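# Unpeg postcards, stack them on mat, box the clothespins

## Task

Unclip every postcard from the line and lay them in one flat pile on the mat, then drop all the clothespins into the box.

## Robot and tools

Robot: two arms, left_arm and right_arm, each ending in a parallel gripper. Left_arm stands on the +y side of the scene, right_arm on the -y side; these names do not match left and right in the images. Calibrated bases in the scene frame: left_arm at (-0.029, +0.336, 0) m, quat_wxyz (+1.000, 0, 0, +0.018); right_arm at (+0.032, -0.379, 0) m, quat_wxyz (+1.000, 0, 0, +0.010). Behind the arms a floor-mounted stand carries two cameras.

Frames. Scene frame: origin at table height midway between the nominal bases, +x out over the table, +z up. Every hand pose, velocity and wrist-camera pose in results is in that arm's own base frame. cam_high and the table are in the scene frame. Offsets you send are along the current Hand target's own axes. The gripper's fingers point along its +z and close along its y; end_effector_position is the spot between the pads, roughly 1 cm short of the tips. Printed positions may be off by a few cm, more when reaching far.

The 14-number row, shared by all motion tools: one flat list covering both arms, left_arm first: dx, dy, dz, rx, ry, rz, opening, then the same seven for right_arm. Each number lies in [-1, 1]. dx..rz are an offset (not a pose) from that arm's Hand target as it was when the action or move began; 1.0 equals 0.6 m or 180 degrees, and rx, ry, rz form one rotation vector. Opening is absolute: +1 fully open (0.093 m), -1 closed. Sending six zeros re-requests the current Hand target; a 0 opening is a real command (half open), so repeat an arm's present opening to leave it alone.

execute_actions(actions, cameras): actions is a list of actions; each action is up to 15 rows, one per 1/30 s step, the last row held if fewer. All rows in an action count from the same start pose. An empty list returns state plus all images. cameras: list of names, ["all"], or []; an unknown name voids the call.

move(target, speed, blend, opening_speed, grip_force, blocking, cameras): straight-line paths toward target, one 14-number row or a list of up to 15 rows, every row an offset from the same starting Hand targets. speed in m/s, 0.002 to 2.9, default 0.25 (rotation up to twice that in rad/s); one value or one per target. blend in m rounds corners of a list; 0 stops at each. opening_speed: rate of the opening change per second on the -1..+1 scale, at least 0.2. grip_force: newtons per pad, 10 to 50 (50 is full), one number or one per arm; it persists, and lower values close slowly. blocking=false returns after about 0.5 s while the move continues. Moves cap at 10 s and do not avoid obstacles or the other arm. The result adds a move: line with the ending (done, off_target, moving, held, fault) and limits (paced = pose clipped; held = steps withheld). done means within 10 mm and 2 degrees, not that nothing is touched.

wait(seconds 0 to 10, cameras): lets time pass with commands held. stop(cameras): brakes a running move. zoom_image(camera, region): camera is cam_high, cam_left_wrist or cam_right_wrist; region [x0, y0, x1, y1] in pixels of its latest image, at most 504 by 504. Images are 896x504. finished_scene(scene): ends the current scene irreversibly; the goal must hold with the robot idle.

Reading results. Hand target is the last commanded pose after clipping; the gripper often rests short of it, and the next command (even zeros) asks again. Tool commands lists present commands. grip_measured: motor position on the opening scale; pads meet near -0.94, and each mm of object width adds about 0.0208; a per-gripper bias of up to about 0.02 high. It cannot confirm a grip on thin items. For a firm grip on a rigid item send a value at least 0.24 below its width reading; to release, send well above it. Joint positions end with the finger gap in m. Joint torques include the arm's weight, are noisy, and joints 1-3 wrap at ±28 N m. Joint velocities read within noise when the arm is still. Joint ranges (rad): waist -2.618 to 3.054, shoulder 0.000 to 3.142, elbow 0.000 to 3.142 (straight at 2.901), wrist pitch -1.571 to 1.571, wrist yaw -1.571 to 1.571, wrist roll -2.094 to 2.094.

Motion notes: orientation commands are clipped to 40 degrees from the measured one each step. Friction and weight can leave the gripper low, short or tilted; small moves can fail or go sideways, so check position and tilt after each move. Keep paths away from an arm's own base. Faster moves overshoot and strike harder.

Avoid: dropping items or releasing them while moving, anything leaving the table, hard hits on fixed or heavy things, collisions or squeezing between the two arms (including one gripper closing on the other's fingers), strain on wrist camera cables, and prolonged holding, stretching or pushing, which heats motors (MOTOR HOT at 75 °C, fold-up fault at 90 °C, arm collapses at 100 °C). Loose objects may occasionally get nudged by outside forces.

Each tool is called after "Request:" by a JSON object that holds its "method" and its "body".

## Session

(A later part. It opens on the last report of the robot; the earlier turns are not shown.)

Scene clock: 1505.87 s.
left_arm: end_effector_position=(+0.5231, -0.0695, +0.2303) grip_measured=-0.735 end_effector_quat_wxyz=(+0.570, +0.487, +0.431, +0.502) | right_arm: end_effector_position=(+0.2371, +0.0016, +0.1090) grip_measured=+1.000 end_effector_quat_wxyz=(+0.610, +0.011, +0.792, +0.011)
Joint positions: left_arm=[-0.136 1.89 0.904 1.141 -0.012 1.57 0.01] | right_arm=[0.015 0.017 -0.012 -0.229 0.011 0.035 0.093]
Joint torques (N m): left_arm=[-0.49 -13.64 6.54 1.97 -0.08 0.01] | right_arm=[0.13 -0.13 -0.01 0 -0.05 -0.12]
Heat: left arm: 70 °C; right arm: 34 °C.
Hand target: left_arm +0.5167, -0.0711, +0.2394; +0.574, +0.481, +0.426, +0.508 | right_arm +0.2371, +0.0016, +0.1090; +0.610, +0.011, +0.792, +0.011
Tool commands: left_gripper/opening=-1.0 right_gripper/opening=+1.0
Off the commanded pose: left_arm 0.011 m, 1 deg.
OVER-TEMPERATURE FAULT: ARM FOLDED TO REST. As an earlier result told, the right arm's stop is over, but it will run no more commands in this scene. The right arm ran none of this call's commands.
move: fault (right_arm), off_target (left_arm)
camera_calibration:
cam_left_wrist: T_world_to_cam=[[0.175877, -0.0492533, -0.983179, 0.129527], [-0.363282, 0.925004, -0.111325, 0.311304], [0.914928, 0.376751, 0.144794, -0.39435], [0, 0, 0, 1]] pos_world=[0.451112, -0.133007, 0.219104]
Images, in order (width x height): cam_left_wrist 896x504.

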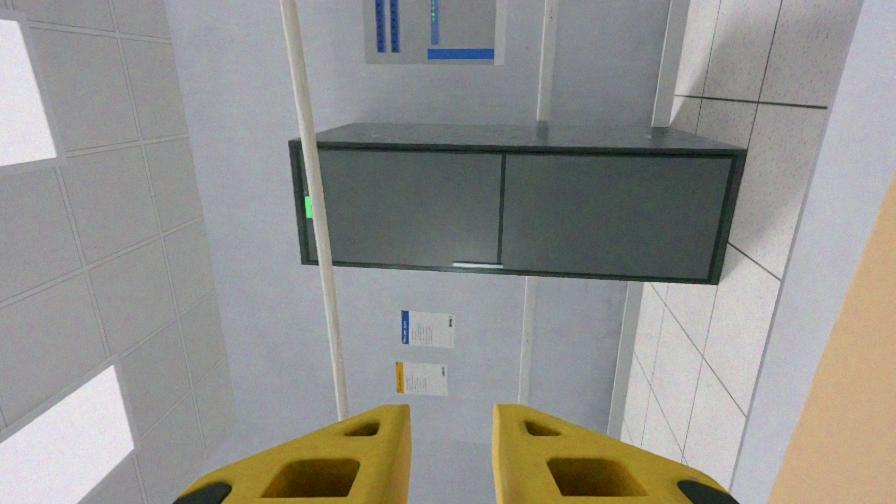

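Request:
{"method": "move", "body": {"target": [[-0.2328,0.057,-0.1258,0.2,0.011,-0.09,-1,0,0,0,0,0,0,1],[-0.5652,0.0503,-0.3753,0.5025,0.0285,-0.2226,-1,0,0,0,0,0,0,1],[-0.7065,-0.1085,-0.5307,0.5025,0.0285,-0.2226,-1,0,0,0,0,0,0,1],[-0.7065,-0.2497,-0.5557,0.5025,0.0285,-0.2226,-1,0,0,0,0,0,0,1]], "speed": [0.3,0.35,0.2,0.12], "blend": [0.04,0.03,0.02,0], "cameras": ["cam_left_wrist","cam_high"]}}

Scene clock: 1550.93 s.
left_arm: end_effector_position=(+0.1652, -0.4573, +0.0405) grip_measured=-0.742 end_effector_quat_wxyz=(+0.179, +0.565, +0.795, -0.129) | right_arm: end_effector_position=(+0.2371, +0.0016, +0.1090) grip_measured=+1.000 end_effector_quat_wxyz=(+0.610, +0.011, +0.792, +0.011)
Joint positions: left_arm=[-1.221 2.064 1.472 -0.533 0.009 0.012 0.01] | right_arm=[0.015 0.017 -0.012 -0.229 0.011 0.035 0.093]
Joint velocities: left_arm=[-0.017 -0.046 0.002 -0.007 -0.007 0.037 0] | right_arm=[within noise]
Joint torques (N m): left_arm=[0.08 -12.27 7.41 1.19 -0.08 -0.12] | right_arm=[0.02 -0.13 -0.23 -0.02 -0.02 -0.1]
Heat: left arm: 68 °C; right arm: 34 °C.
Hand target: left_arm +0.1654, -0.4551, +0.0336; +0.178, +0.560, +0.800, -0.124 | right_arm +0.2371, +0.0016, +0.1090; +0.610, +0.011, +0.792, +0.011
Tool commands: left_gripper/opening=-1.0 right_gripper/opening=+1.0
Off the commanded pose: left_arm 0.007 m, 1 deg.
OVER-TEMPERATURE FAULT: ARM FOLDED TO REST. As an earlier result told, the right arm's stop is over, but it will run no more commands in this scene. The right arm ran none of this call's commands.
move: fault (right_arm)
camera_calibration:
cam_left_wrist: T_world_to_cam=[[-0.93265, -0.360638, -0.0102201, -0.0118619], [-0.360552, 0.930665, 0.0621767, 0.513968], [-0.0129118, 0.0616739, -0.998013, 0.162057], [0, 0, 0, 1]] pos_world=[0.176342, -0.492604, 0.129657]
Images, in order (width x height): cam_high 896x504, cam_left_wrist 896x504.

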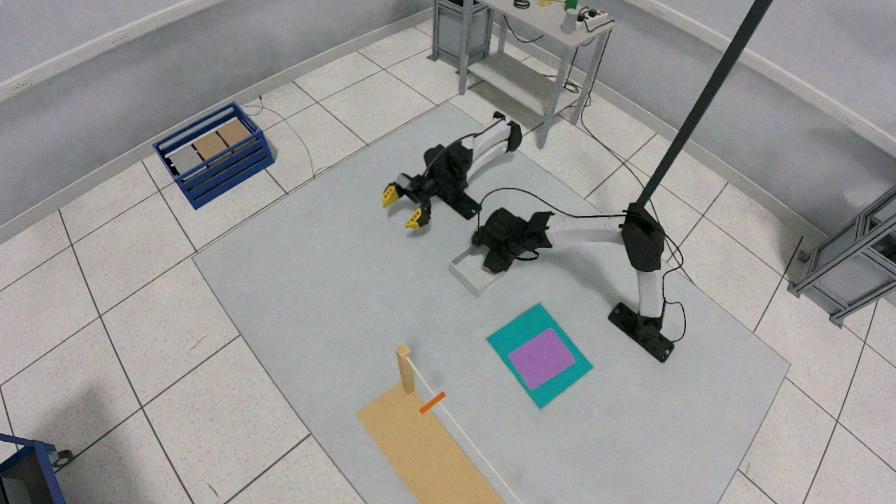

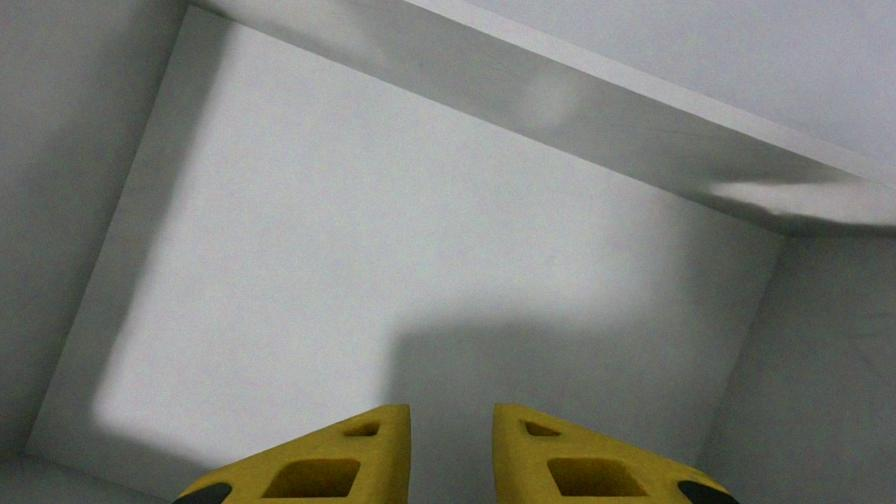

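Request:
{"method": "move", "body": {"target": [[0,0.0,0.015,0,0,0,-1,0,0,0,0,0,0,1],[0,0,0.015,0,0,0,0.2,0,0,0,0,0,0,1],[0,0,-0.2,0,0,0,0.2,0,0,0,0,0,0,1]], "speed": [0.05,0.05,0.12], "opening_speed": 0.4, "cameras": ["cam_left_wrist","cam_high"]}}

Scene clock: 1563.27 s.
left_arm: end_effector_position=(+0.1457, -0.4037, +0.1256) grip_measured=+0.199 end_effector_quat_wxyz=(+0.161, +0.567, +0.799, -0.116) | right_arm: end_effector_position=(+0.2371, +0.0016, +0.1090) grip_measured=+1.000 end_effector_quat_wxyz=(+0.610, +0.011, +0.792, +0.011)
Joint positions: left_arm=[-1.221 1.814 1.491 -0.848 0.009 0.012 0.055] | right_arm=[0.015 0.017 -0.012 -0.229 0.011 0.035 0.093]
Joint torques (N m): left_arm=[0.02 -12.74 11.64 0.9 -0.08 -0.11] | right_arm=[0.2 -0.01 -0.09 0 -0.03 -0.11]
Heat: left arm: 67 °C; right arm: 34 °C.
Hand target: left_arm +0.1479, -0.4075, +0.1424; +0.178, +0.560, +0.800, -0.124 | right_arm +0.2371, +0.0016, +0.1090; +0.610, +0.011, +0.792, +0.011
Tool commands: left_gripper/opening=+0.2 right_gripper/opening=+1.0
Off the commanded pose: left_arm 0.017 m, 2 deg.
OVER-TEMPERATURE FAULT: ARM FOLDED TO REST. As an earlier result told, the right arm's stop is over, but it will run no more commands in this scene. The right arm ran none of this call's commands.
move: fault (right_arm), off_target (left_arm)
camera_calibration:
cam_left_wrist: T_world_to_cam=[[-0.932646, -0.360617, -0.0112444, -0.00967212], [-0.359657, 0.926793, 0.108172, 0.444333], [-0.0285875, 0.104931, -0.994069, 0.262734], [0, 0, 0, 1]] pos_world=[0.158298, -0.442861, 0.213002]
Images, in order (width x height): cam_high 896x504, cam_left_wrist 896x504.

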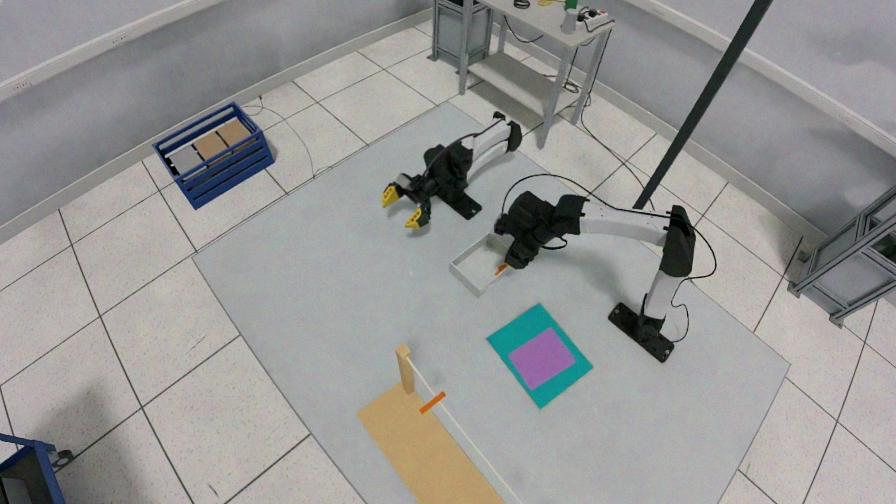

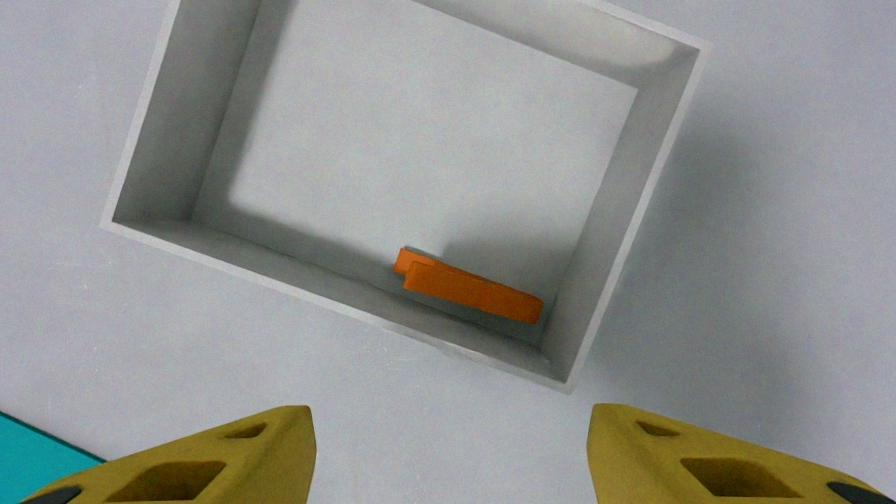

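Request:
{"method": "move", "body": {"target": [[-0.0135,0.1883,-0.1917,-0.2246,-0.0044,0.1096,0.2,0,0,0,0,0,0,1],[-0.012,0.581,-0.2622,-0.4493,-0.0088,0.2192,1,0,0,0,0,0,0,1]], "speed": [0.3,0.3], "blend": [0.04,0], "cameras": ["cam_left_wrist"]}}

Request:
{"method": "zoom_image", "body": {"camera": "cam_left_wrist", "region": [300, 120, 620, 340]}}

Scene clock: 1594.77 s.
left_arm: end_effector_position=(+0.4532, -0.2314, +0.3003) grip_measured=+1.000 end_effector_quat_wxyz=(+0.538, +0.518, +0.472, +0.469) | right_arm: end_effector_position=(+0.2371, +0.0016, +0.1090) grip_measured=+1.000 end_effector_quat_wxyz=(+0.610, +0.011, +0.792, +0.011)
Joint positions: left_arm=[-0.638 1.659 1.092 0.588 -0.524 1.559 0.093] | right_arm=[0.015 0.017 -0.012 -0.229 0.011 0.035 0.093]
Joint torques (N m): left_arm=[0.72 -8.55 7.88 1.95 0.15 0.09] | right_arm=[0.1 0.09 -0.12 0.02 -0.02 -0.1]
Heat: left arm: 63 °C; right arm: 34 °C.
Hand target: left_arm +0.4547, -0.2318, +0.2883; +0.530, +0.529, +0.469, +0.469 | right_arm +0.2371, +0.0016, +0.1090; +0.610, +0.011, +0.792, +0.011
Tool commands: left_gripper/opening=+1.0 right_gripper/opening=+1.0
Off the commanded pose: left_arm 0.012 m, 2 deg.
OVER-TEMPERATURE FAULT: ARM FOLDED TO REST. As an earlier result told, the right arm's stop is over, but it will run no more commands in this scene. The right arm ran none of this call's commands.
move: fault (right_arm), off_target (left_arm); target 2's new opening was sent with left_arm's hand 0.012 m and 2 deg from that target
camera_calibration:
cam_left_wrist: T_world_to_cam=[[0.0394958, -0.0518482, -0.997874, 0.268387], [-0.382152, 0.921947, -0.0630287, 0.436793], [0.923255, 0.383829, 0.0165991, -0.24319], [0, 0, 0, 1]] pos_world=[0.380847, -0.295441, 0.299384]
Images, in order (width x height): cam_left_wrist 896x504.

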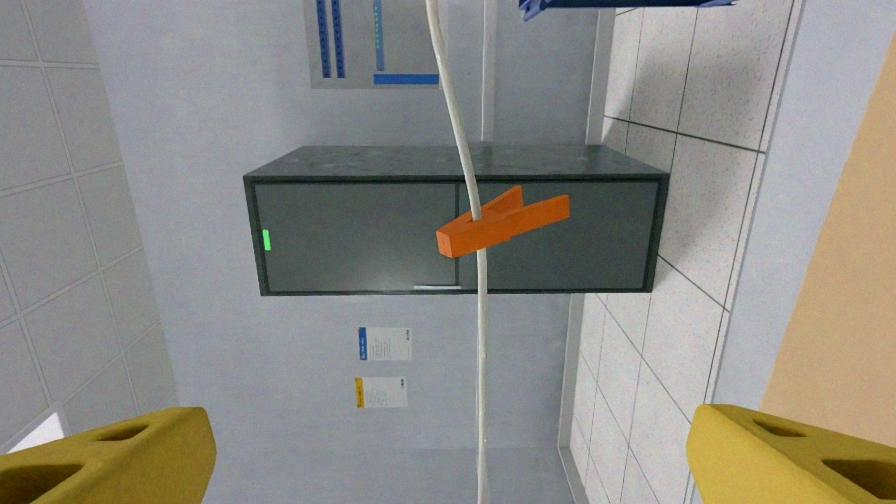

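Scaled by 1.575 from the camera's 896x504 image, which has a finer 1280x720 frame.

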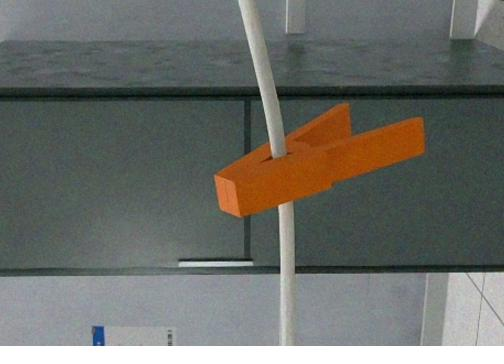

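Request:
{"method": "move", "body": {"target": [[0,-0.0055,0.284,0,0,0,1,0,0,0,0,0,0,1],[0,-0.0055,0.284,0,0,0,-1,0,0,0,0,0,0,1],[0,-0.0055,0.367,0,0,0,-1,0,0,0,0,0,0,1]], "speed": [0.08,0.05,0.06], "opening_speed": 0.7, "cameras": ["cam_left_wrist","cam_high"]}}

Request:
{"method": "zoom_image", "body": {"camera": "cam_high", "region": [360, 320, 560, 460]}}

Scene clock: 1623.97 s.
left_arm: end_effector_position=(+0.6654, -0.2672, +0.2858) grip_measured=-0.721 end_effector_quat_wxyz=(+0.535, +0.532, +0.466, +0.462) | right_arm: end_effector_position=(+0.2371, +0.0016, +0.1090) grip_measured=+1.000 end_effector_quat_wxyz=(+0.610, +0.011, +0.792, +0.011)
Joint positions: left_arm=[-0.455 2.484 2.288 0.196 -0.314 1.564 0.011] | right_arm=[0.015 0.017 -0.012 -0.229 0.011 0.035 0.093]
Joint torques (N m): left_arm=[1.73 -15.66 13.49 1.8 -0.02 0.04] | right_arm=[-0.12 -0.02 -0.18 -0.03 0 -0.11]
Heat: left arm: 60 °C; right arm: 34 °C.
Hand target: left_arm +0.6732, -0.2584, +0.2852; +0.530, +0.529, +0.469, +0.469 | right_arm +0.2371, +0.0016, +0.1090; +0.610, +0.011, +0.792, +0.011
Tool commands: left_gripper/opening=-1.0 right_gripper/opening=+1.0
Off the commanded pose: left_arm 0.012 m, 1 deg.
OVER-TEMPERATURE FAULT: ARM FOLDED TO REST. As an earlier result told, the right arm's stop is over, but it will run no more commands in this scene. The right arm ran none of this call's commands.
move: fault (right_arm), off_target (left_arm)
camera_calibration:
cam_left_wrist: T_world_to_cam=[[0.0217827, -0.0346205, -0.999163, 0.260415], [-0.359297, 0.932359, -0.0401388, 0.531086], [0.932969, 0.359871, 0.00787027, -0.435553], [0, 0, 0, 1]] pos_world=[0.591503, -0.329404, 0.284942]
Images, in order (width x height): cam_high 896x504, cam_left_wrist 896x504.

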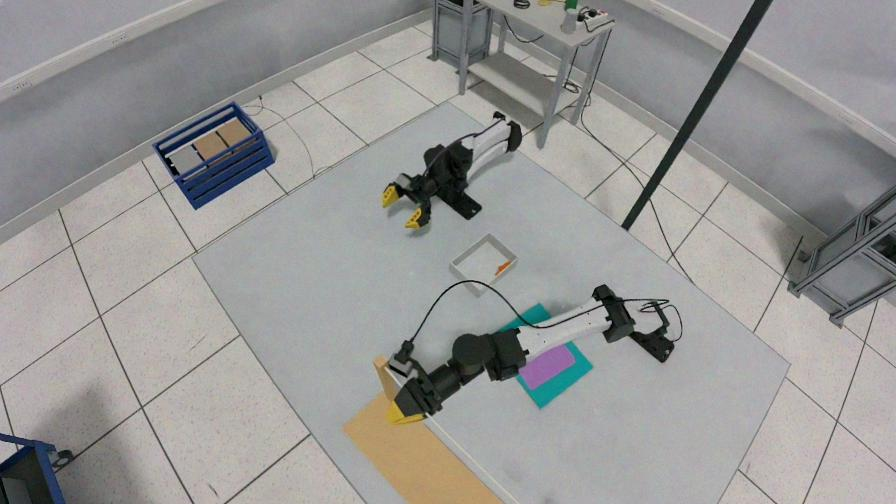

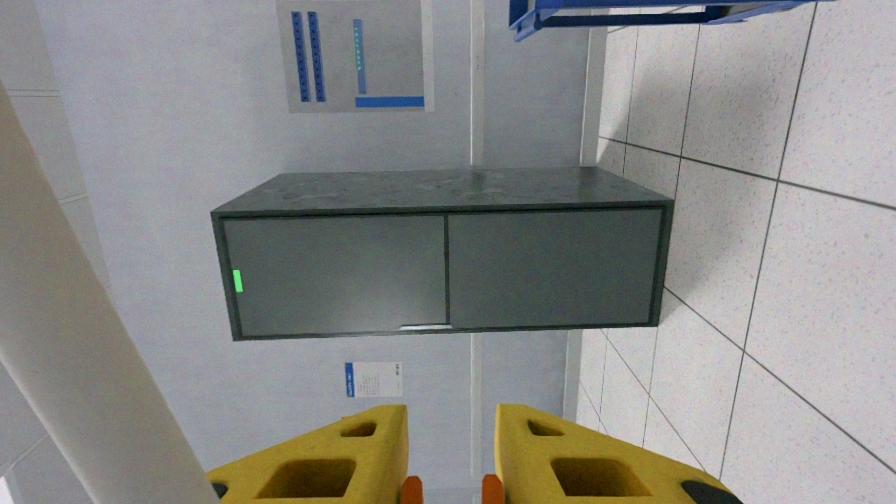

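Scaled by 2.520 from the camera's 896x504 image, which has a finer 1280x720 frame.

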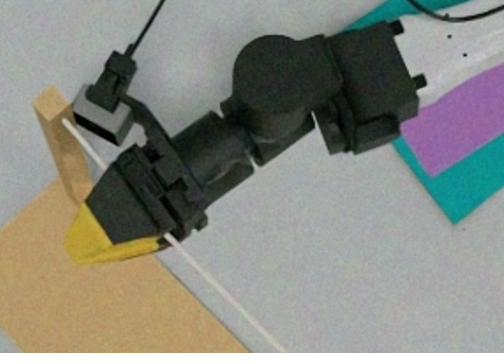

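Request:
{"method": "move", "body": {"target": [[0,-0.0267,-0.1,-0.0556,0,0,-1,0,0,0,0,0,0,1],[0,-0.0267,-0.1,-0.0556,0,0,1,0,0,0,0,0,0,1],[0,-0.0643,-0.3133,-0.0556,0,0,1,0,0,0,0,0,0,1],[0,-0.0643,-0.3133,-0.0556,0,0,-1,0,0,0,0,0,0,1]], "speed": [0.07,0.07,0.08,0.05], "opening_speed": 0.8, "cameras": ["cam_left_wrist","cam_high"]}}

Request:
{"method": "zoom_image", "body": {"camera": "cam_high", "region": [340, 310, 580, 504]}}

Scene clock: 1651.47 s.
left_arm: end_effector_position=(+0.4932, -0.2378, +0.2368) grip_measured=-0.973 end_effector_quat_wxyz=(+0.571, +0.487, +0.429, +0.503) | right_arm: end_effector_position=(+0.2371, +0.0016, +0.1090) grip_measured=+1.000 end_effector_quat_wxyz=(+0.610, +0.011, +0.792, +0.011)
Joint positions: left_arm=[-0.583 1.977 1.057 1.096 -0.45 1.648 0] | right_arm=[0.015 0.017 -0.012 -0.229 0.011 0.035 0.093]
Joint torques (N m): left_arm=[-0.34 -14.95 6.71 1.91 -0.05 0.08] | right_arm=[0.06 0.01 -0.03 0.01 -0.03 -0.15]
Heat: left arm: 68 °C; right arm: 34 °C.
Hand target: left_arm +0.4867, -0.2357, +0.2464; +0.574, +0.481, +0.426, +0.508 | right_arm +0.2371, +0.0016, +0.1090; +0.610, +0.011, +0.792, +0.011
Tool commands: left_gripper/opening=-1.0 right_gripper/opening=+1.0
Off the commanded pose: left_arm 0.012 m, 1 deg.
OVER-TEMPERATURE FAULT: ARM FOLDED TO REST. As an earlier result told, the right arm's stop is over, but it will run no more commands in this scene. The right arm ran none of this call's commands.
move: fault (right_arm), off_target (left_arm); target 2's new opening was sent with left_arm's hand 0.016 m and 4 deg from that target; target 4's new opening was sent with left_arm's hand 0.012 m and 1 deg from that target
camera_calibration:
cam_left_wrist: T_world_to_cam=[[0.178869, -0.0478798, -0.982707, 0.13166], [-0.360312, 0.926239, -0.110711, 0.455468], [0.915522, 0.373884, 0.148424, -0.306448], [0, 0, 0, 1]] pos_world=[0.421121, -0.300992, 0.225293]
Images, in order (width x height): cam_high 896x504, cam_left_wrist 896x504.

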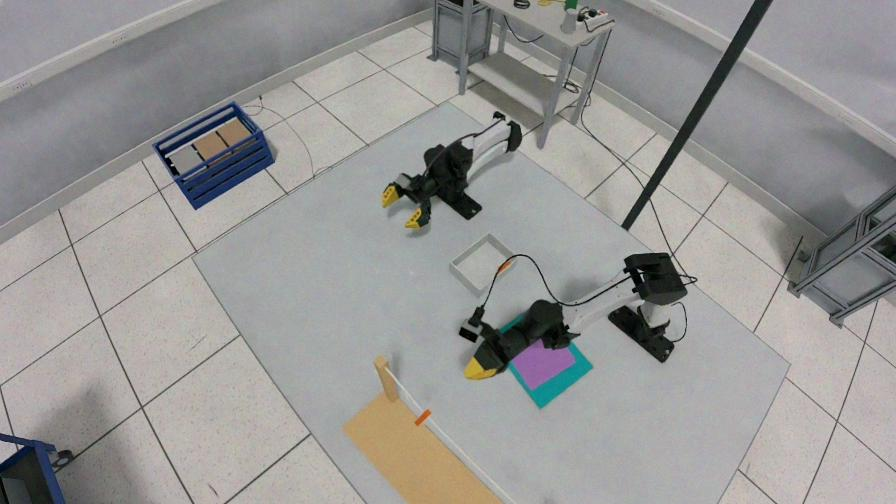

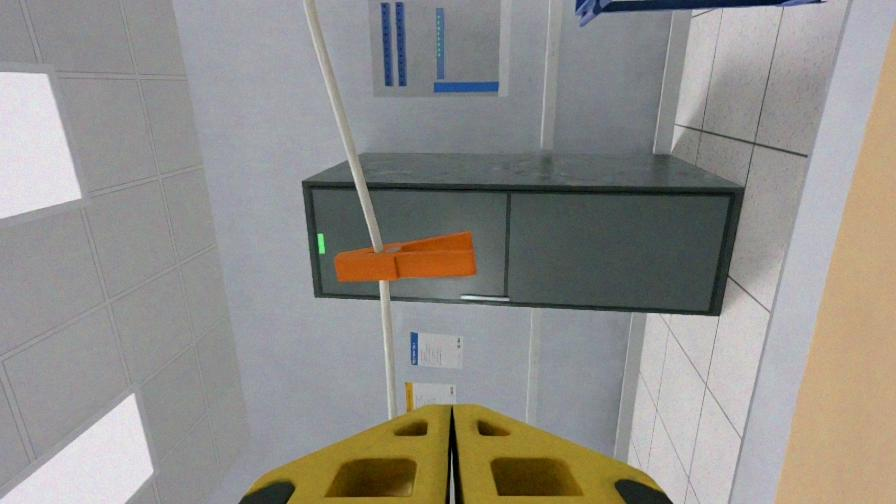

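Scaled by 2.100 from the camera's 896x504 image, which has a finer 1280x720 frame.

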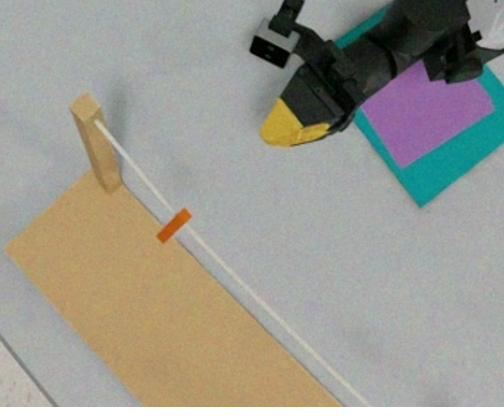

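Request:
{"method": "move", "body": {"target": [[-0.18,-0.1513,-0.0668,0.0391,0.1002,-0.4945,0.3,0,0,0,0,0,0,1],[-0.2012,-0.2803,0.041,0.0391,0.1002,-0.4945,0.3,0,0,0,0,0,0,1]], "speed": [0.3,0.2], "blend": [0.03,0], "cameras": ["cam_left_wrist"]}}

Scene clock: 1684.60 s.
left_arm: end_effector_position=(+0.5217, -0.3565, +0.0835) grip_measured=+0.299 end_effector_quat_wxyz=(+0.668, +0.003, +0.744, +0.011) | right_arm: end_effector_position=(+0.2371, +0.0016, +0.1090) grip_measured=+1.000 end_effector_quat_wxyz=(+0.610, +0.011, +0.792, +0.011)
Joint positions: left_arm=[-0.791 2.51 1.601 0.755 -0.798 -0.09 0.06] | right_arm=[0.015 0.017 -0.012 -0.229 0.011 0.035 0.093]
Joint torques (N m): left_arm=[0.24 -15.24 11.17 1.66 0.06 -0.13] | right_arm=[0.03 -0.1 -0.01 0 -0.06 -0.11]
Heat: left arm: 67 °C; right arm: 34 °C.
Hand target: left_arm +0.5252, -0.3619, +0.0851; +0.669, +0.000, +0.743, +0.000 | right_arm +0.2371, +0.0016, +0.1090; +0.610, +0.011, +0.792, +0.011
Tool commands: left_gripper/opening=+0.3 right_gripper/opening=+1.0
Off the commanded pose: left_arm 0.007 m, 1 deg.
OVER-TEMPERATURE FAULT: ARM FOLDED TO REST. As an earlier result told, the right arm's stop is over, but it will run no more commands in this scene. The right arm ran none of this call's commands.
move: fault (right_arm)
camera_calibration:
cam_left_wrist: T_world_to_cam=[[0.0391441, -0.999232, 0.00147508, -0.378193], [-0.576778, -0.0238002, -0.816554, 0.39194], [0.815963, 0.0311125, -0.577267, -0.27501], [0, 0, 0, 1]] pos_world=[0.465264, -0.360018, 0.161844]
Images, in order (width x height): cam_left_wrist 896x504.

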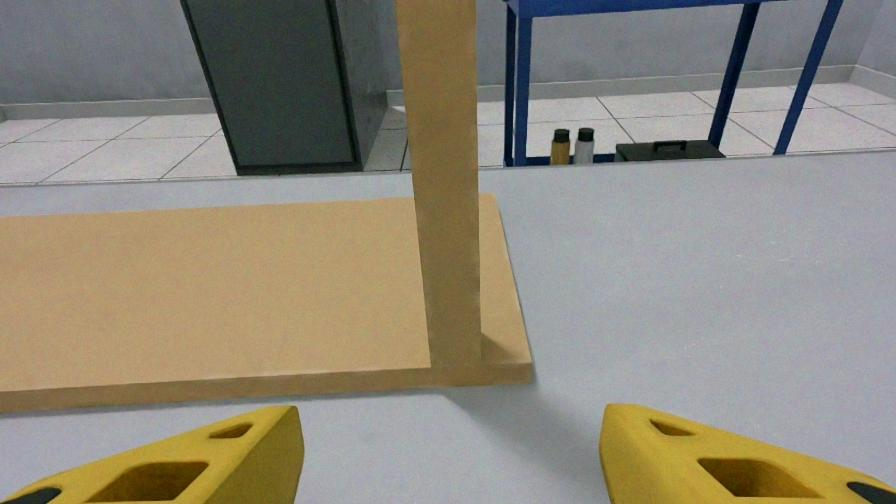

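Request:
{"method": "move", "body": {"target": [[0,-0.005,0.1617,0,0,0,0.2,0,0,0,0,0,0,1],[0,-0.005,0.1617,0,0,0,-1,0,0,0,0,0,0,1],[0.0183,-0.005,-0.0123,0,0,0,-1,0,0,0,0,0,0,1],[0.0183,-0.005,-0.0123,0,0,0,0.3,0,0,0,0,0,0,1],[0.0183,-0.005,-0.1457,0,0,0,0.3,0,0,0,0,0,0,1]], "speed": [0.12,0.1,0.07,0.1,0.12], "opening_speed": 1.0, "cameras": ["cam_left_wrist","cam_high"]}}

Request:
{"method": "zoom_image", "body": {"camera": "cam_high", "region": [340, 300, 600, 504]}}

Scene clock: 1720.47 s.
left_arm: end_effector_position=(+0.4388, -0.3679, +0.0685) grip_measured=+0.299 end_effector_quat_wxyz=(+0.663, +0.015, +0.749, +0.009) | right_arm: end_effector_position=(+0.2371, +0.0016, +0.1090) grip_measured=+1.000 end_effector_quat_wxyz=(+0.610, +0.011, +0.792, +0.011)
Joint positions: left_arm=[-0.933 2.403 1.325 0.878 -0.917 -0.125 0.06] | right_arm=[0.015 0.017 -0.012 -0.229 0.011 0.035 0.093]
Joint velocities: left_arm=[-0.012 -0.007 -0.007 -0.007 -0.007 -0.168 -0.002] | right_arm=[within noise]
Joint torques (N m): left_arm=[0.16 -18.37 5.93 1.76 -0.22 -0.13] | right_arm=[0.08 -0.2 -0.1 -0.01 -0.03 -0.11]
Heat: left arm: 71 °C; right arm: 34 °C.
Hand target: left_arm +0.4371, -0.3650, +0.0834; +0.669, +0.000, +0.743, +0.000 | right_arm +0.2371, +0.0016, +0.1090; +0.610, +0.011, +0.792, +0.011
Tool commands: left_gripper/opening=+0.3 right_gripper/opening=+1.0
Off the commanded pose: left_arm 0.015 m, 2 deg.
OVER-TEMPERATURE FAULT: ARM FOLDED TO REST. As an earlier result told, the right arm's stop is over, but it will run no more commands in this scene. The right arm ran none of this call's commands.
move: fault (right_arm), off_target (left_arm); target 4's new opening was sent with left_arm's hand 0.012 m and 3 deg from that target
camera_calibration:
cam_left_wrist: T_world_to_cam=[[0.0187227, -0.99974, -0.0130093, -0.376624], [-0.58853, -0.000501347, -0.808475, 0.344832], [0.808258, 0.0227932, -0.588387, -0.214701], [0, 0, 0, 1]] pos_world=[0.383529, -0.371459, 0.147561]
Images, in order (width x height): cam_high 896x504, cam_left_wrist 896x504.

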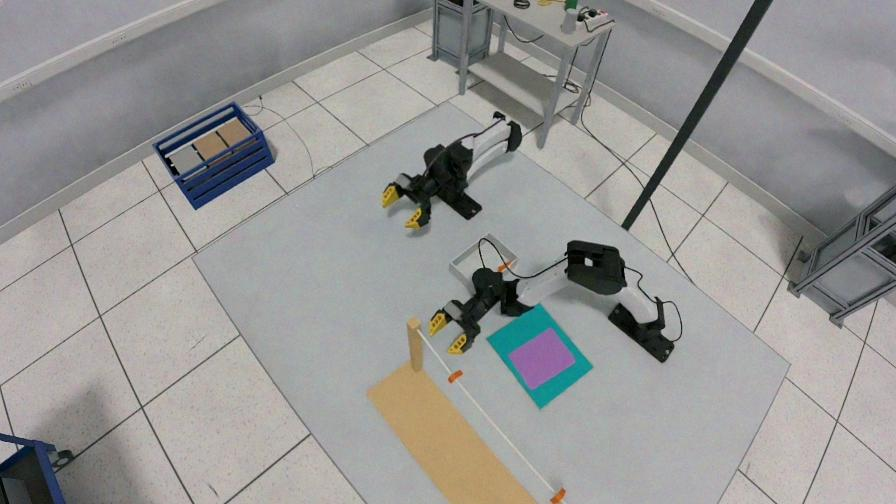

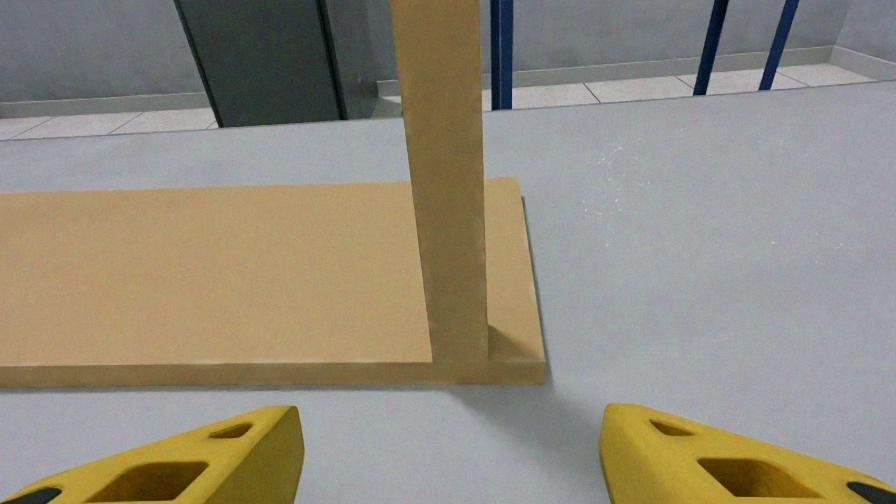

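Scaled by 1.938 from the camera's 896x504 image, which has a finer 1280x720 frame.

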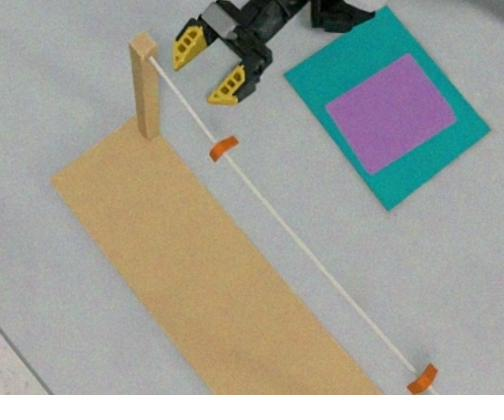

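Request:
{"method": "move", "body": {"target": [[-0.1868,0.075,-0.0818,-0.0088,-0.0175,0.25,0.3,0,0,0,0,0,0,1],[-0.3368,0.1917,-0.0892,-0.0175,-0.0349,0.5001,1,0,0,0,0,0,0,1]], "speed": [0.25,0.3], "blend": [0.03,0], "cameras": ["cam_left_wrist"]}}

Request:
{"method": "zoom_image", "body": {"camera": "cam_left_wrist", "region": [300, 120, 620, 340]}}

Scene clock: 1768.50 s.
left_arm: end_effector_position=(+0.4066, -0.2539, +0.2914) grip_measured=+1.000 end_effector_quat_wxyz=(+0.514, +0.501, +0.495, +0.490) | right_arm: end_effector_position=(+0.2371, +0.0016, +0.1090) grip_measured=+1.000 end_effector_quat_wxyz=(+0.610, +0.011, +0.792, +0.011)
Joint positions: left_arm=[-0.807 1.625 1.029 0.607 -0.778 1.56 0.093] | right_arm=[0.015 0.017 -0.012 -0.229 0.011 0.035 0.093]
Joint torques (N m): left_arm=[0.84 -11.03 7.73 1.67 0.14 0.09] | right_arm=[-0.02 -0.05 -0.1 -0.01 -0.02 -0.11]
Heat: left arm: 78 °C; right arm: 34 °C. Fold the left arm in close to its base, or ease its load, before you think long.
Hand target: left_arm +0.4048, -0.2500, +0.2898; +0.509, +0.508, +0.491, +0.491 | right_arm +0.2371, +0.0016, +0.1090; +0.610, +0.011, +0.792, +0.011
Tool commands: left_gripper/opening=+1.0 right_gripper/opening=+1.0
Off the commanded pose: left_arm 0.005 m, 1 deg.
OVER-TEMPERATURE FAULT: ARM FOLDED TO REST. As an earlier result told, the right arm's stop is over, but it will run no more commands in this scene. The right arm ran none of this call's commands.
MOTOR HOT: joint 2 (shoulder) of the left arm reports 78 °C; the controller's stop level is 90 °C. To cool a motor, set the load down, stop pushing, or move to a pose that needs little force.
move: fault (right_arm)
camera_calibration:
cam_left_wrist: T_world_to_cam=[[0.0333619, -0.0443255, -0.99846, 0.264772], [-0.460342, 0.886054, -0.0547169, 0.459403], [0.887115, 0.461458, 0.00915558, -0.154892], [0, 0, 0, 1]] pos_world=[0.340056, -0.323844, 0.29092]
Images, in order (width x height): cam_left_wrist 896x504.

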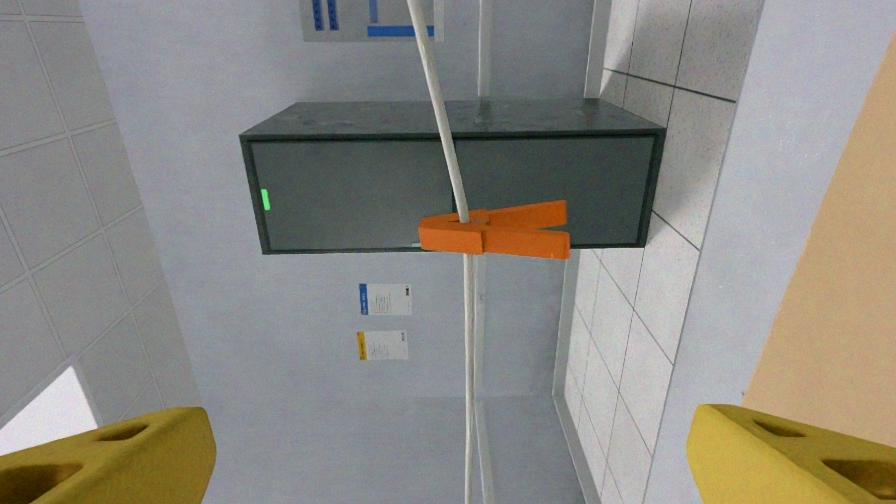

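Scaled by 1.575 from the camera's 896x504 image, which has a finer 1280x720 frame.

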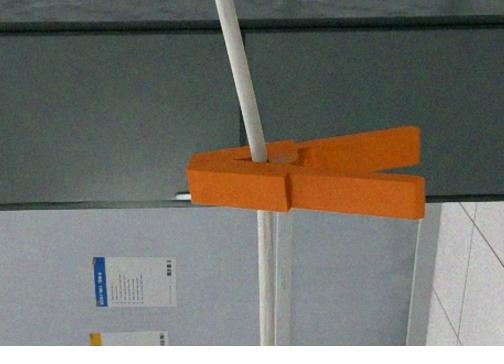

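Request:
{"method": "move", "body": {"target": [0.157,-0.1167,-0.2807,0,0,0,1,0,0,0,0,0,0,1], "speed": 0.3, "cameras": []}}

Scene clock: 1780.57 s.
left_arm: end_effector_position=(+0.2421, -0.1521, +0.2258) grip_measured=+1.000 end_effector_quat_wxyz=(+0.518, +0.500, +0.494, +0.486) | right_arm: end_effector_position=(+0.2371, +0.0016, +0.1090) grip_measured=+1.000 end_effector_quat_wxyz=(+0.610, +0.011, +0.792, +0.011)
Joint positions: left_arm=[-1.102 0.907 0.264 0.664 -1.064 1.564 0.093] | right_arm=[0.015 0.017 -0.012 -0.229 0.011 0.035 0.093]
Joint torques (N m): left_arm=[-0.49 -2.37 7.62 1.53 -0.09 0.07] | right_arm=[-0.01 -0.08 0.06 0 -0.04 -0.1]
Heat: left arm: 73 °C; right arm: 33 °C. Fold the left arm in close to its base, or ease its load, before you think long.
Hand target: left_arm +0.2398, -0.1500, +0.2198; +0.509, +0.508, +0.491, +0.491 | right_arm +0.2371, +0.0016, +0.1090; +0.610, +0.011, +0.792, +0.011
Tool commands: left_gripper/opening=+1.0 right_gripper/opening=+1.0
Off the commanded pose: left_arm 0.007 m, 2 deg.
OVER-TEMPERATURE FAULT: ARM FOLDED TO REST. As an earlier result told, the right arm's stop is over, but it will run no more commands in this scene. The right arm ran none of this call's commands.
MOTOR HOT: still on. Joint 2 (shoulder) of the left arm reports 73 °C.
move: fault (right_arm)
No camera images: "cameras" was empty.

Request:
{"method": "move", "body": {"target": [[-0.1467,0.1753,0.3068,0,0,0,1,0,0,0,0,0,0,1],[-0.1467,0.157,0.5618,0,0,0,1,0,0,0,0,0,0,1],[-0.1467,0.127,0.5618,0,0,0,1,0,0,0,0,0,0,1]], "speed": [0.25,0.08,0.03], "cameras": ["cam_left_wrist"]}}

Request:
{"method": "move", "body": {"target": [0,-0.0317,0,0,0,0,-1,0,0,0,0,0,0,1], "speed": 0.01, "opening_speed": 0.8, "cameras": ["cam_left_wrist"]}}

Request:
{"method": "move", "body": {"target": [0,0.005,0.0917,0,0,0,-1,0,0,0,0,0,0,1], "speed": 0.06, "cameras": ["cam_left_wrist"]}}

Request:
{"method": "move", "body": {"target": [[0,-0.0167,-0.02,-0.0556,0,0,-1,0,0,0,0,0,0,1],[0,-0.0167,-0.02,-0.0556,0,0,1,0,0,0,0,0,0,1]], "speed": 0.06, "opening_speed": 0.6, "cameras": ["cam_left_wrist"]}}

Request:
{"method": "move", "body": {"target": [[0,0,-0.2667,0,0,0,1,0,0,0,0,0,0,1],[0,0,-0.2667,0,0,0,-1,0,0,0,0,0,0,1]], "speed": 0.08, "opening_speed": 0.6, "cameras": ["cam_left_wrist"]}}

Scene clock: 1853.57 s.
left_arm: end_effector_position=(+0.5703, -0.2490, +0.3121) grip_measured=+1.000 end_effector_quat_wxyz=(+0.516, +0.498, +0.491, +0.494) | right_arm: end_effector_position=(+0.2371, +0.0016, +0.1090) grip_measured=+1.000 end_effector_quat_wxyz=(+0.610, +0.011, +0.792, +0.011)
Joint positions: left_arm=[-0.546 2.073 1.68 0.418 -0.518 1.568 0.093] | right_arm=[0.015 0.017 -0.012 -0.229 0.011 0.035 0.093]
Joint torques (N m): left_arm=[0.73 -12.74 8.16 1.94 0.13 0] | right_arm=[-0.03 -0.06 -0.03 -0.02 -0.02 -0.1]
Heat: left arm: 57 °C; right arm: 33 °C.
Hand target: left_arm +0.5736, -0.2495, +0.2962; +0.509, +0.508, +0.491, +0.492 | right_arm +0.2371, +0.0016, +0.1090; +0.610, +0.011, +0.792, +0.011
Tool commands: left_gripper/opening=+1.0 right_gripper/opening=+1.0
Off the commanded pose: left_arm 0.016 m, 2 deg.
OVER-TEMPERATURE FAULT: ARM FOLDED TO REST. As an earlier result told, the right arm's stop is over, but it will run no more commands in this scene. The right arm ran none of this call's commands.
MOTOR HOT: cleared for the motors of the left arm.
move: fault (right_arm), off_target (left_arm)
camera_calibration:
cam_left_wrist: T_world_to_cam=[[0.0473943, -0.0418069, -0.998001, 0.272532], [-0.460332, 0.885786, -0.058967, 0.532814], [0.886481, 0.462206, 0.0227361, -0.306194], [0, 0, 0, 1]] pos_world=[0.50379, -0.319041, 0.310368]
Images, in order (width x height): cam_left_wrist 896x504.

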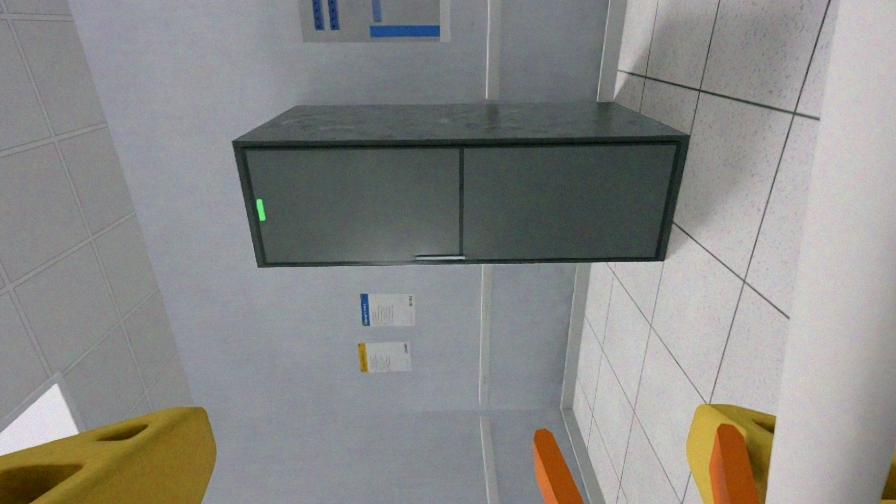

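Scene clock: 1856.37 s.
left_arm: end_effector_position=(+0.5709, -0.2494, +0.2931) grip_measured=-0.710 end_effector_quat_wxyz=(+0.516, +0.498, +0.491, +0.494) | right_arm: end_effector_position=(+0.2371, +0.0016, +0.1090) grip_measured=+1.000 end_effector_quat_wxyz=(+0.610, +0.011, +0.792, +0.011)
Joint positions: left_arm=[-0.546 2.09 1.629 0.486 -0.518 1.568 0.011] | right_arm=[0.015 0.017 -0.012 -0.229 0.011 0.035 0.093]
Joint torques (N m): left_arm=[0.72 -12.86 8.03 1.96 0.14 0] | right_arm=[0.14 -0.13 -0.08 0 -0.03 -0.1]
Heat: left arm: 57 °C; right arm: 33 °C.
Hand target: left_arm +0.5736, -0.2494, +0.2772; +0.509, +0.508, +0.491, +0.492 | right_arm +0.2371, +0.0016, +0.1090; +0.610, +0.011, +0.792, +0.011
Tool commands: left_gripper/opening=-1.0 right_gripper/opening=+1.0
Off the commanded pose: left_arm 0.016 m, 2 deg.
OVER-TEMPERATURE FAULT: ARM FOLDED TO REST. As an earlier result told, the right arm's stop is over, but it will run no more commands in this scene. The right arm ran none of this call's commands.
move: fault (right_arm), off_target (left_arm)
camera_calibration:
cam_left_wrist: T_world_to_cam=[[0.0473943, -0.0418069, -0.998001, 0.253525], [-0.460332, 0.885786, -0.058967, 0.532325], [0.886481, 0.462206, 0.0227361, -0.306109], [0, 0, 0, 1]] pos_world=[0.50439, -0.319441, 0.291368]
Images, in order (width x height): cam_left_wrist 896x504.

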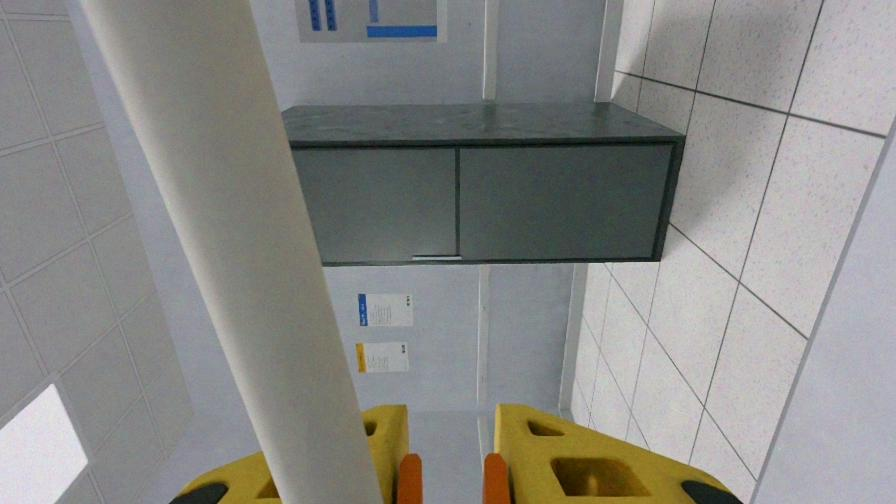

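Scene clock: 1857.90 s.
left_arm: end_effector_position=(+0.6201, -0.2574, +0.2837) grip_measured=-0.725 end_effector_quat_wxyz=(+0.517, +0.507, +0.487, +0.488) | right_arm: end_effector_position=(+0.2371, +0.0016, +0.1090) grip_measured=+1.000 end_effector_quat_wxyz=(+0.610, +0.011, +0.792, +0.011)
Joint positions: left_arm=[-0.504 2.28 1.91 0.381 -0.456 1.568 0.01] | right_arm=[0.015 0.017 -0.012 -0.229 0.011 0.035 0.093]
Joint torques (N m): left_arm=[1.61 -13.94 13.19 1.7 0.02 0.01] | right_arm=[0.06 0.02 0.02 0 -0.05 -0.09]
Heat: left arm: 57 °C; right arm: 33 °C.
Hand target: left_arm +0.6285, -0.2515, +0.2802; +0.509, +0.508, +0.491, +0.491 | right_arm +0.2371, +0.0016, +0.1090; +0.610, +0.011, +0.792, +0.011
Tool commands: left_gripper/opening=-1.0 right_gripper/opening=+1.0
Off the commanded pose: left_arm 0.011 m, 1 deg.
OVER-TEMPERATURE FAULT: ARM FOLDED TO REST. As an earlier result told, the right arm's stop is over, but it will run no more commands in this scene. The right arm ran none of this call's commands.
move: fault (right_arm), off_target (left_arm)
camera_calibration:
cam_left_wrist: T_world_to_cam=[[0.0353891, -0.0347102, -0.998771, 0.251096], [-0.442956, 0.89532, -0.0468101, 0.549802], [0.895845, 0.444068, 0.0163095, -0.354415], [0, 0, 0, 1]] pos_world=[0.552153, -0.326149, 0.282304]
Images, in order (width x height): cam_left_wrist 896x504.

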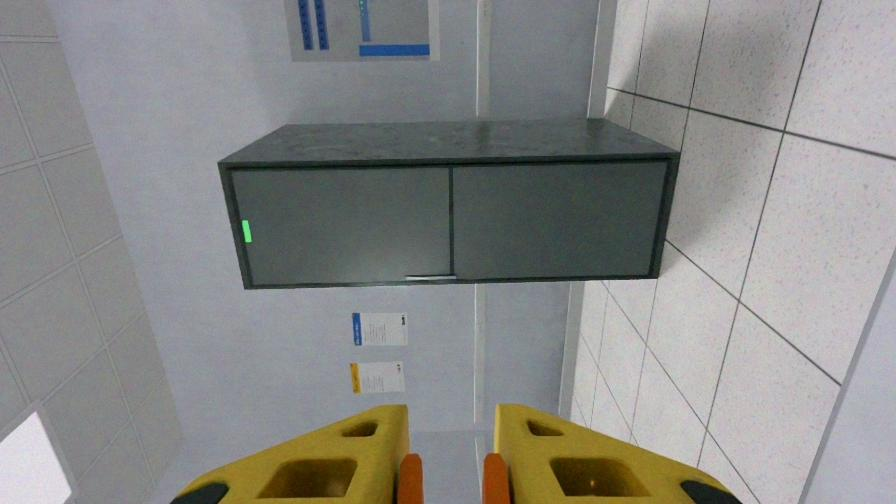

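Scene clock: 1863.57 s.
left_arm: end_effector_position=(+0.6133, -0.2531, +0.2893) grip_measured=+1.000 end_effector_quat_wxyz=(+0.565, +0.450, +0.444, +0.531) | right_arm: end_effector_position=(+0.2371, +0.0016, +0.1090) grip_measured=+1.000 end_effector_quat_wxyz=(+0.610, +0.011, +0.792, +0.011)
Joint positions: left_arm=[-0.503 2.308 1.787 0.747 -0.456 1.647 0.093] | right_arm=[0.015 0.017 -0.012 -0.229 0.011 0.035 0.093]
Joint torques (N m): left_arm=[0.76 -14.37 7.73 1.87 0.07 0.08] | right_arm=[0.09 -0.01 -0.12 0.03 -0.02 -0.11]
Heat: left arm: 58 °C; right arm: 33 °C.
Hand target: left_arm +0.6166, -0.2509, +0.2703; +0.551, +0.462, +0.446, +0.533 | right_arm +0.2371, +0.0016, +0.1090; +0.610, +0.011, +0.792, +0.011
Tool commands: left_gripper/opening=+1.0 right_gripper/opening=+1.0
Off the commanded pose: left_arm 0.019 m, 2 deg.
OVER-TEMPERATURE FAULT: ARM FOLDED TO REST. As an earlier result told, the right arm's stop is over, but it will run no more commands in this scene. The right arm ran none of this call's commands.
move: fault (right_arm), off_target (left_arm); target 2's new opening was sent with left_arm's hand 0.019 m and 2 deg from that target
camera_calibration:
cam_left_wrist: T_world_to_cam=[[0.224641, -0.0575807, -0.972739, 0.12759], [-0.432079, 0.888866, -0.152399, 0.565374], [0.87341, 0.454535, 0.174796, -0.379837], [0, 0, 0, 1]] pos_world=[0.547378, -0.322546, 0.276668]
Images, in order (width x height): cam_left_wrist 896x504.

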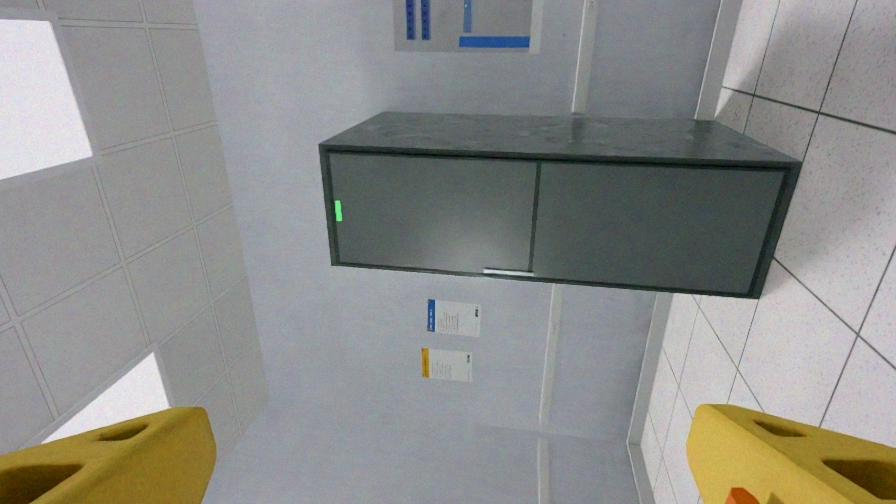

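Scene clock: 1869.70 s.
left_arm: end_effector_position=(+0.4650, -0.2491, +0.2326) grip_measured=-0.729 end_effector_quat_wxyz=(+0.548, +0.469, +0.448, +0.528) | right_arm: end_effector_position=(+0.2371, +0.0016, +0.1090) grip_measured=+1.000 end_effector_quat_wxyz=(+0.610, +0.011, +0.792, +0.011)
Joint positions: left_arm=[-0.681 1.966 1.01 1.153 -0.629 1.692 0.01] | right_arm=[0.015 0.017 -0.012 -0.229 0.011 0.035 0.093]
Joint torques (N m): left_arm=[-0.2 -14.57 6.54 1.85 -0.03 0.08] | right_arm=[0.14 0.02 -0.12 -0.02 -0.01 -0.1]
Heat: left arm: 59 °C; right arm: 33 °C.
Hand target: left_arm +0.4591, -0.2456, +0.2423; +0.551, +0.462, +0.446, +0.532 | right_arm +0.2371, +0.0016, +0.1090; +0.610, +0.011, +0.792, +0.011
Tool commands: left_gripper/opening=-1.0 right_gripper/opening=+1.0
Off the commanded pose: left_arm 0.012 m, 1 deg.
OVER-TEMPERATURE FAULT: ARM FOLDED TO REST. As an earlier result told, the right arm's stop is over, but it will run no more commands in this scene. The right arm ran none of this call's commands.
move: fault (right_arm), off_target (left_arm); target 2's new opening was sent with left_arm's hand 0.012 m and 1 deg from that target
camera_calibration:
cam_left_wrist: T_world_to_cam=[[0.183124, -0.0278872, -0.982694, 0.134994], [-0.438009, 0.892586, -0.106952, 0.482199], [0.880122, 0.450014, 0.151239, -0.241063], [0, 0, 0, 1]] pos_world=[0.398652, -0.318158, 0.220688]
Images, in order (width x height): cam_left_wrist 896x504.

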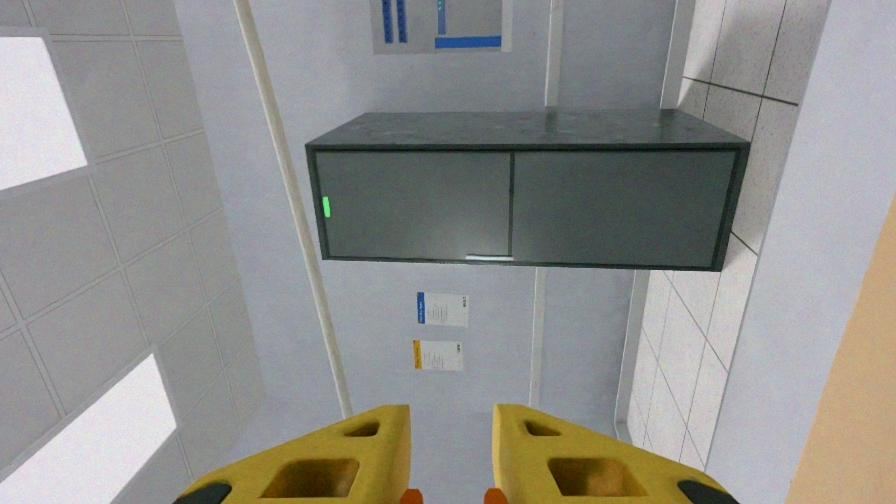

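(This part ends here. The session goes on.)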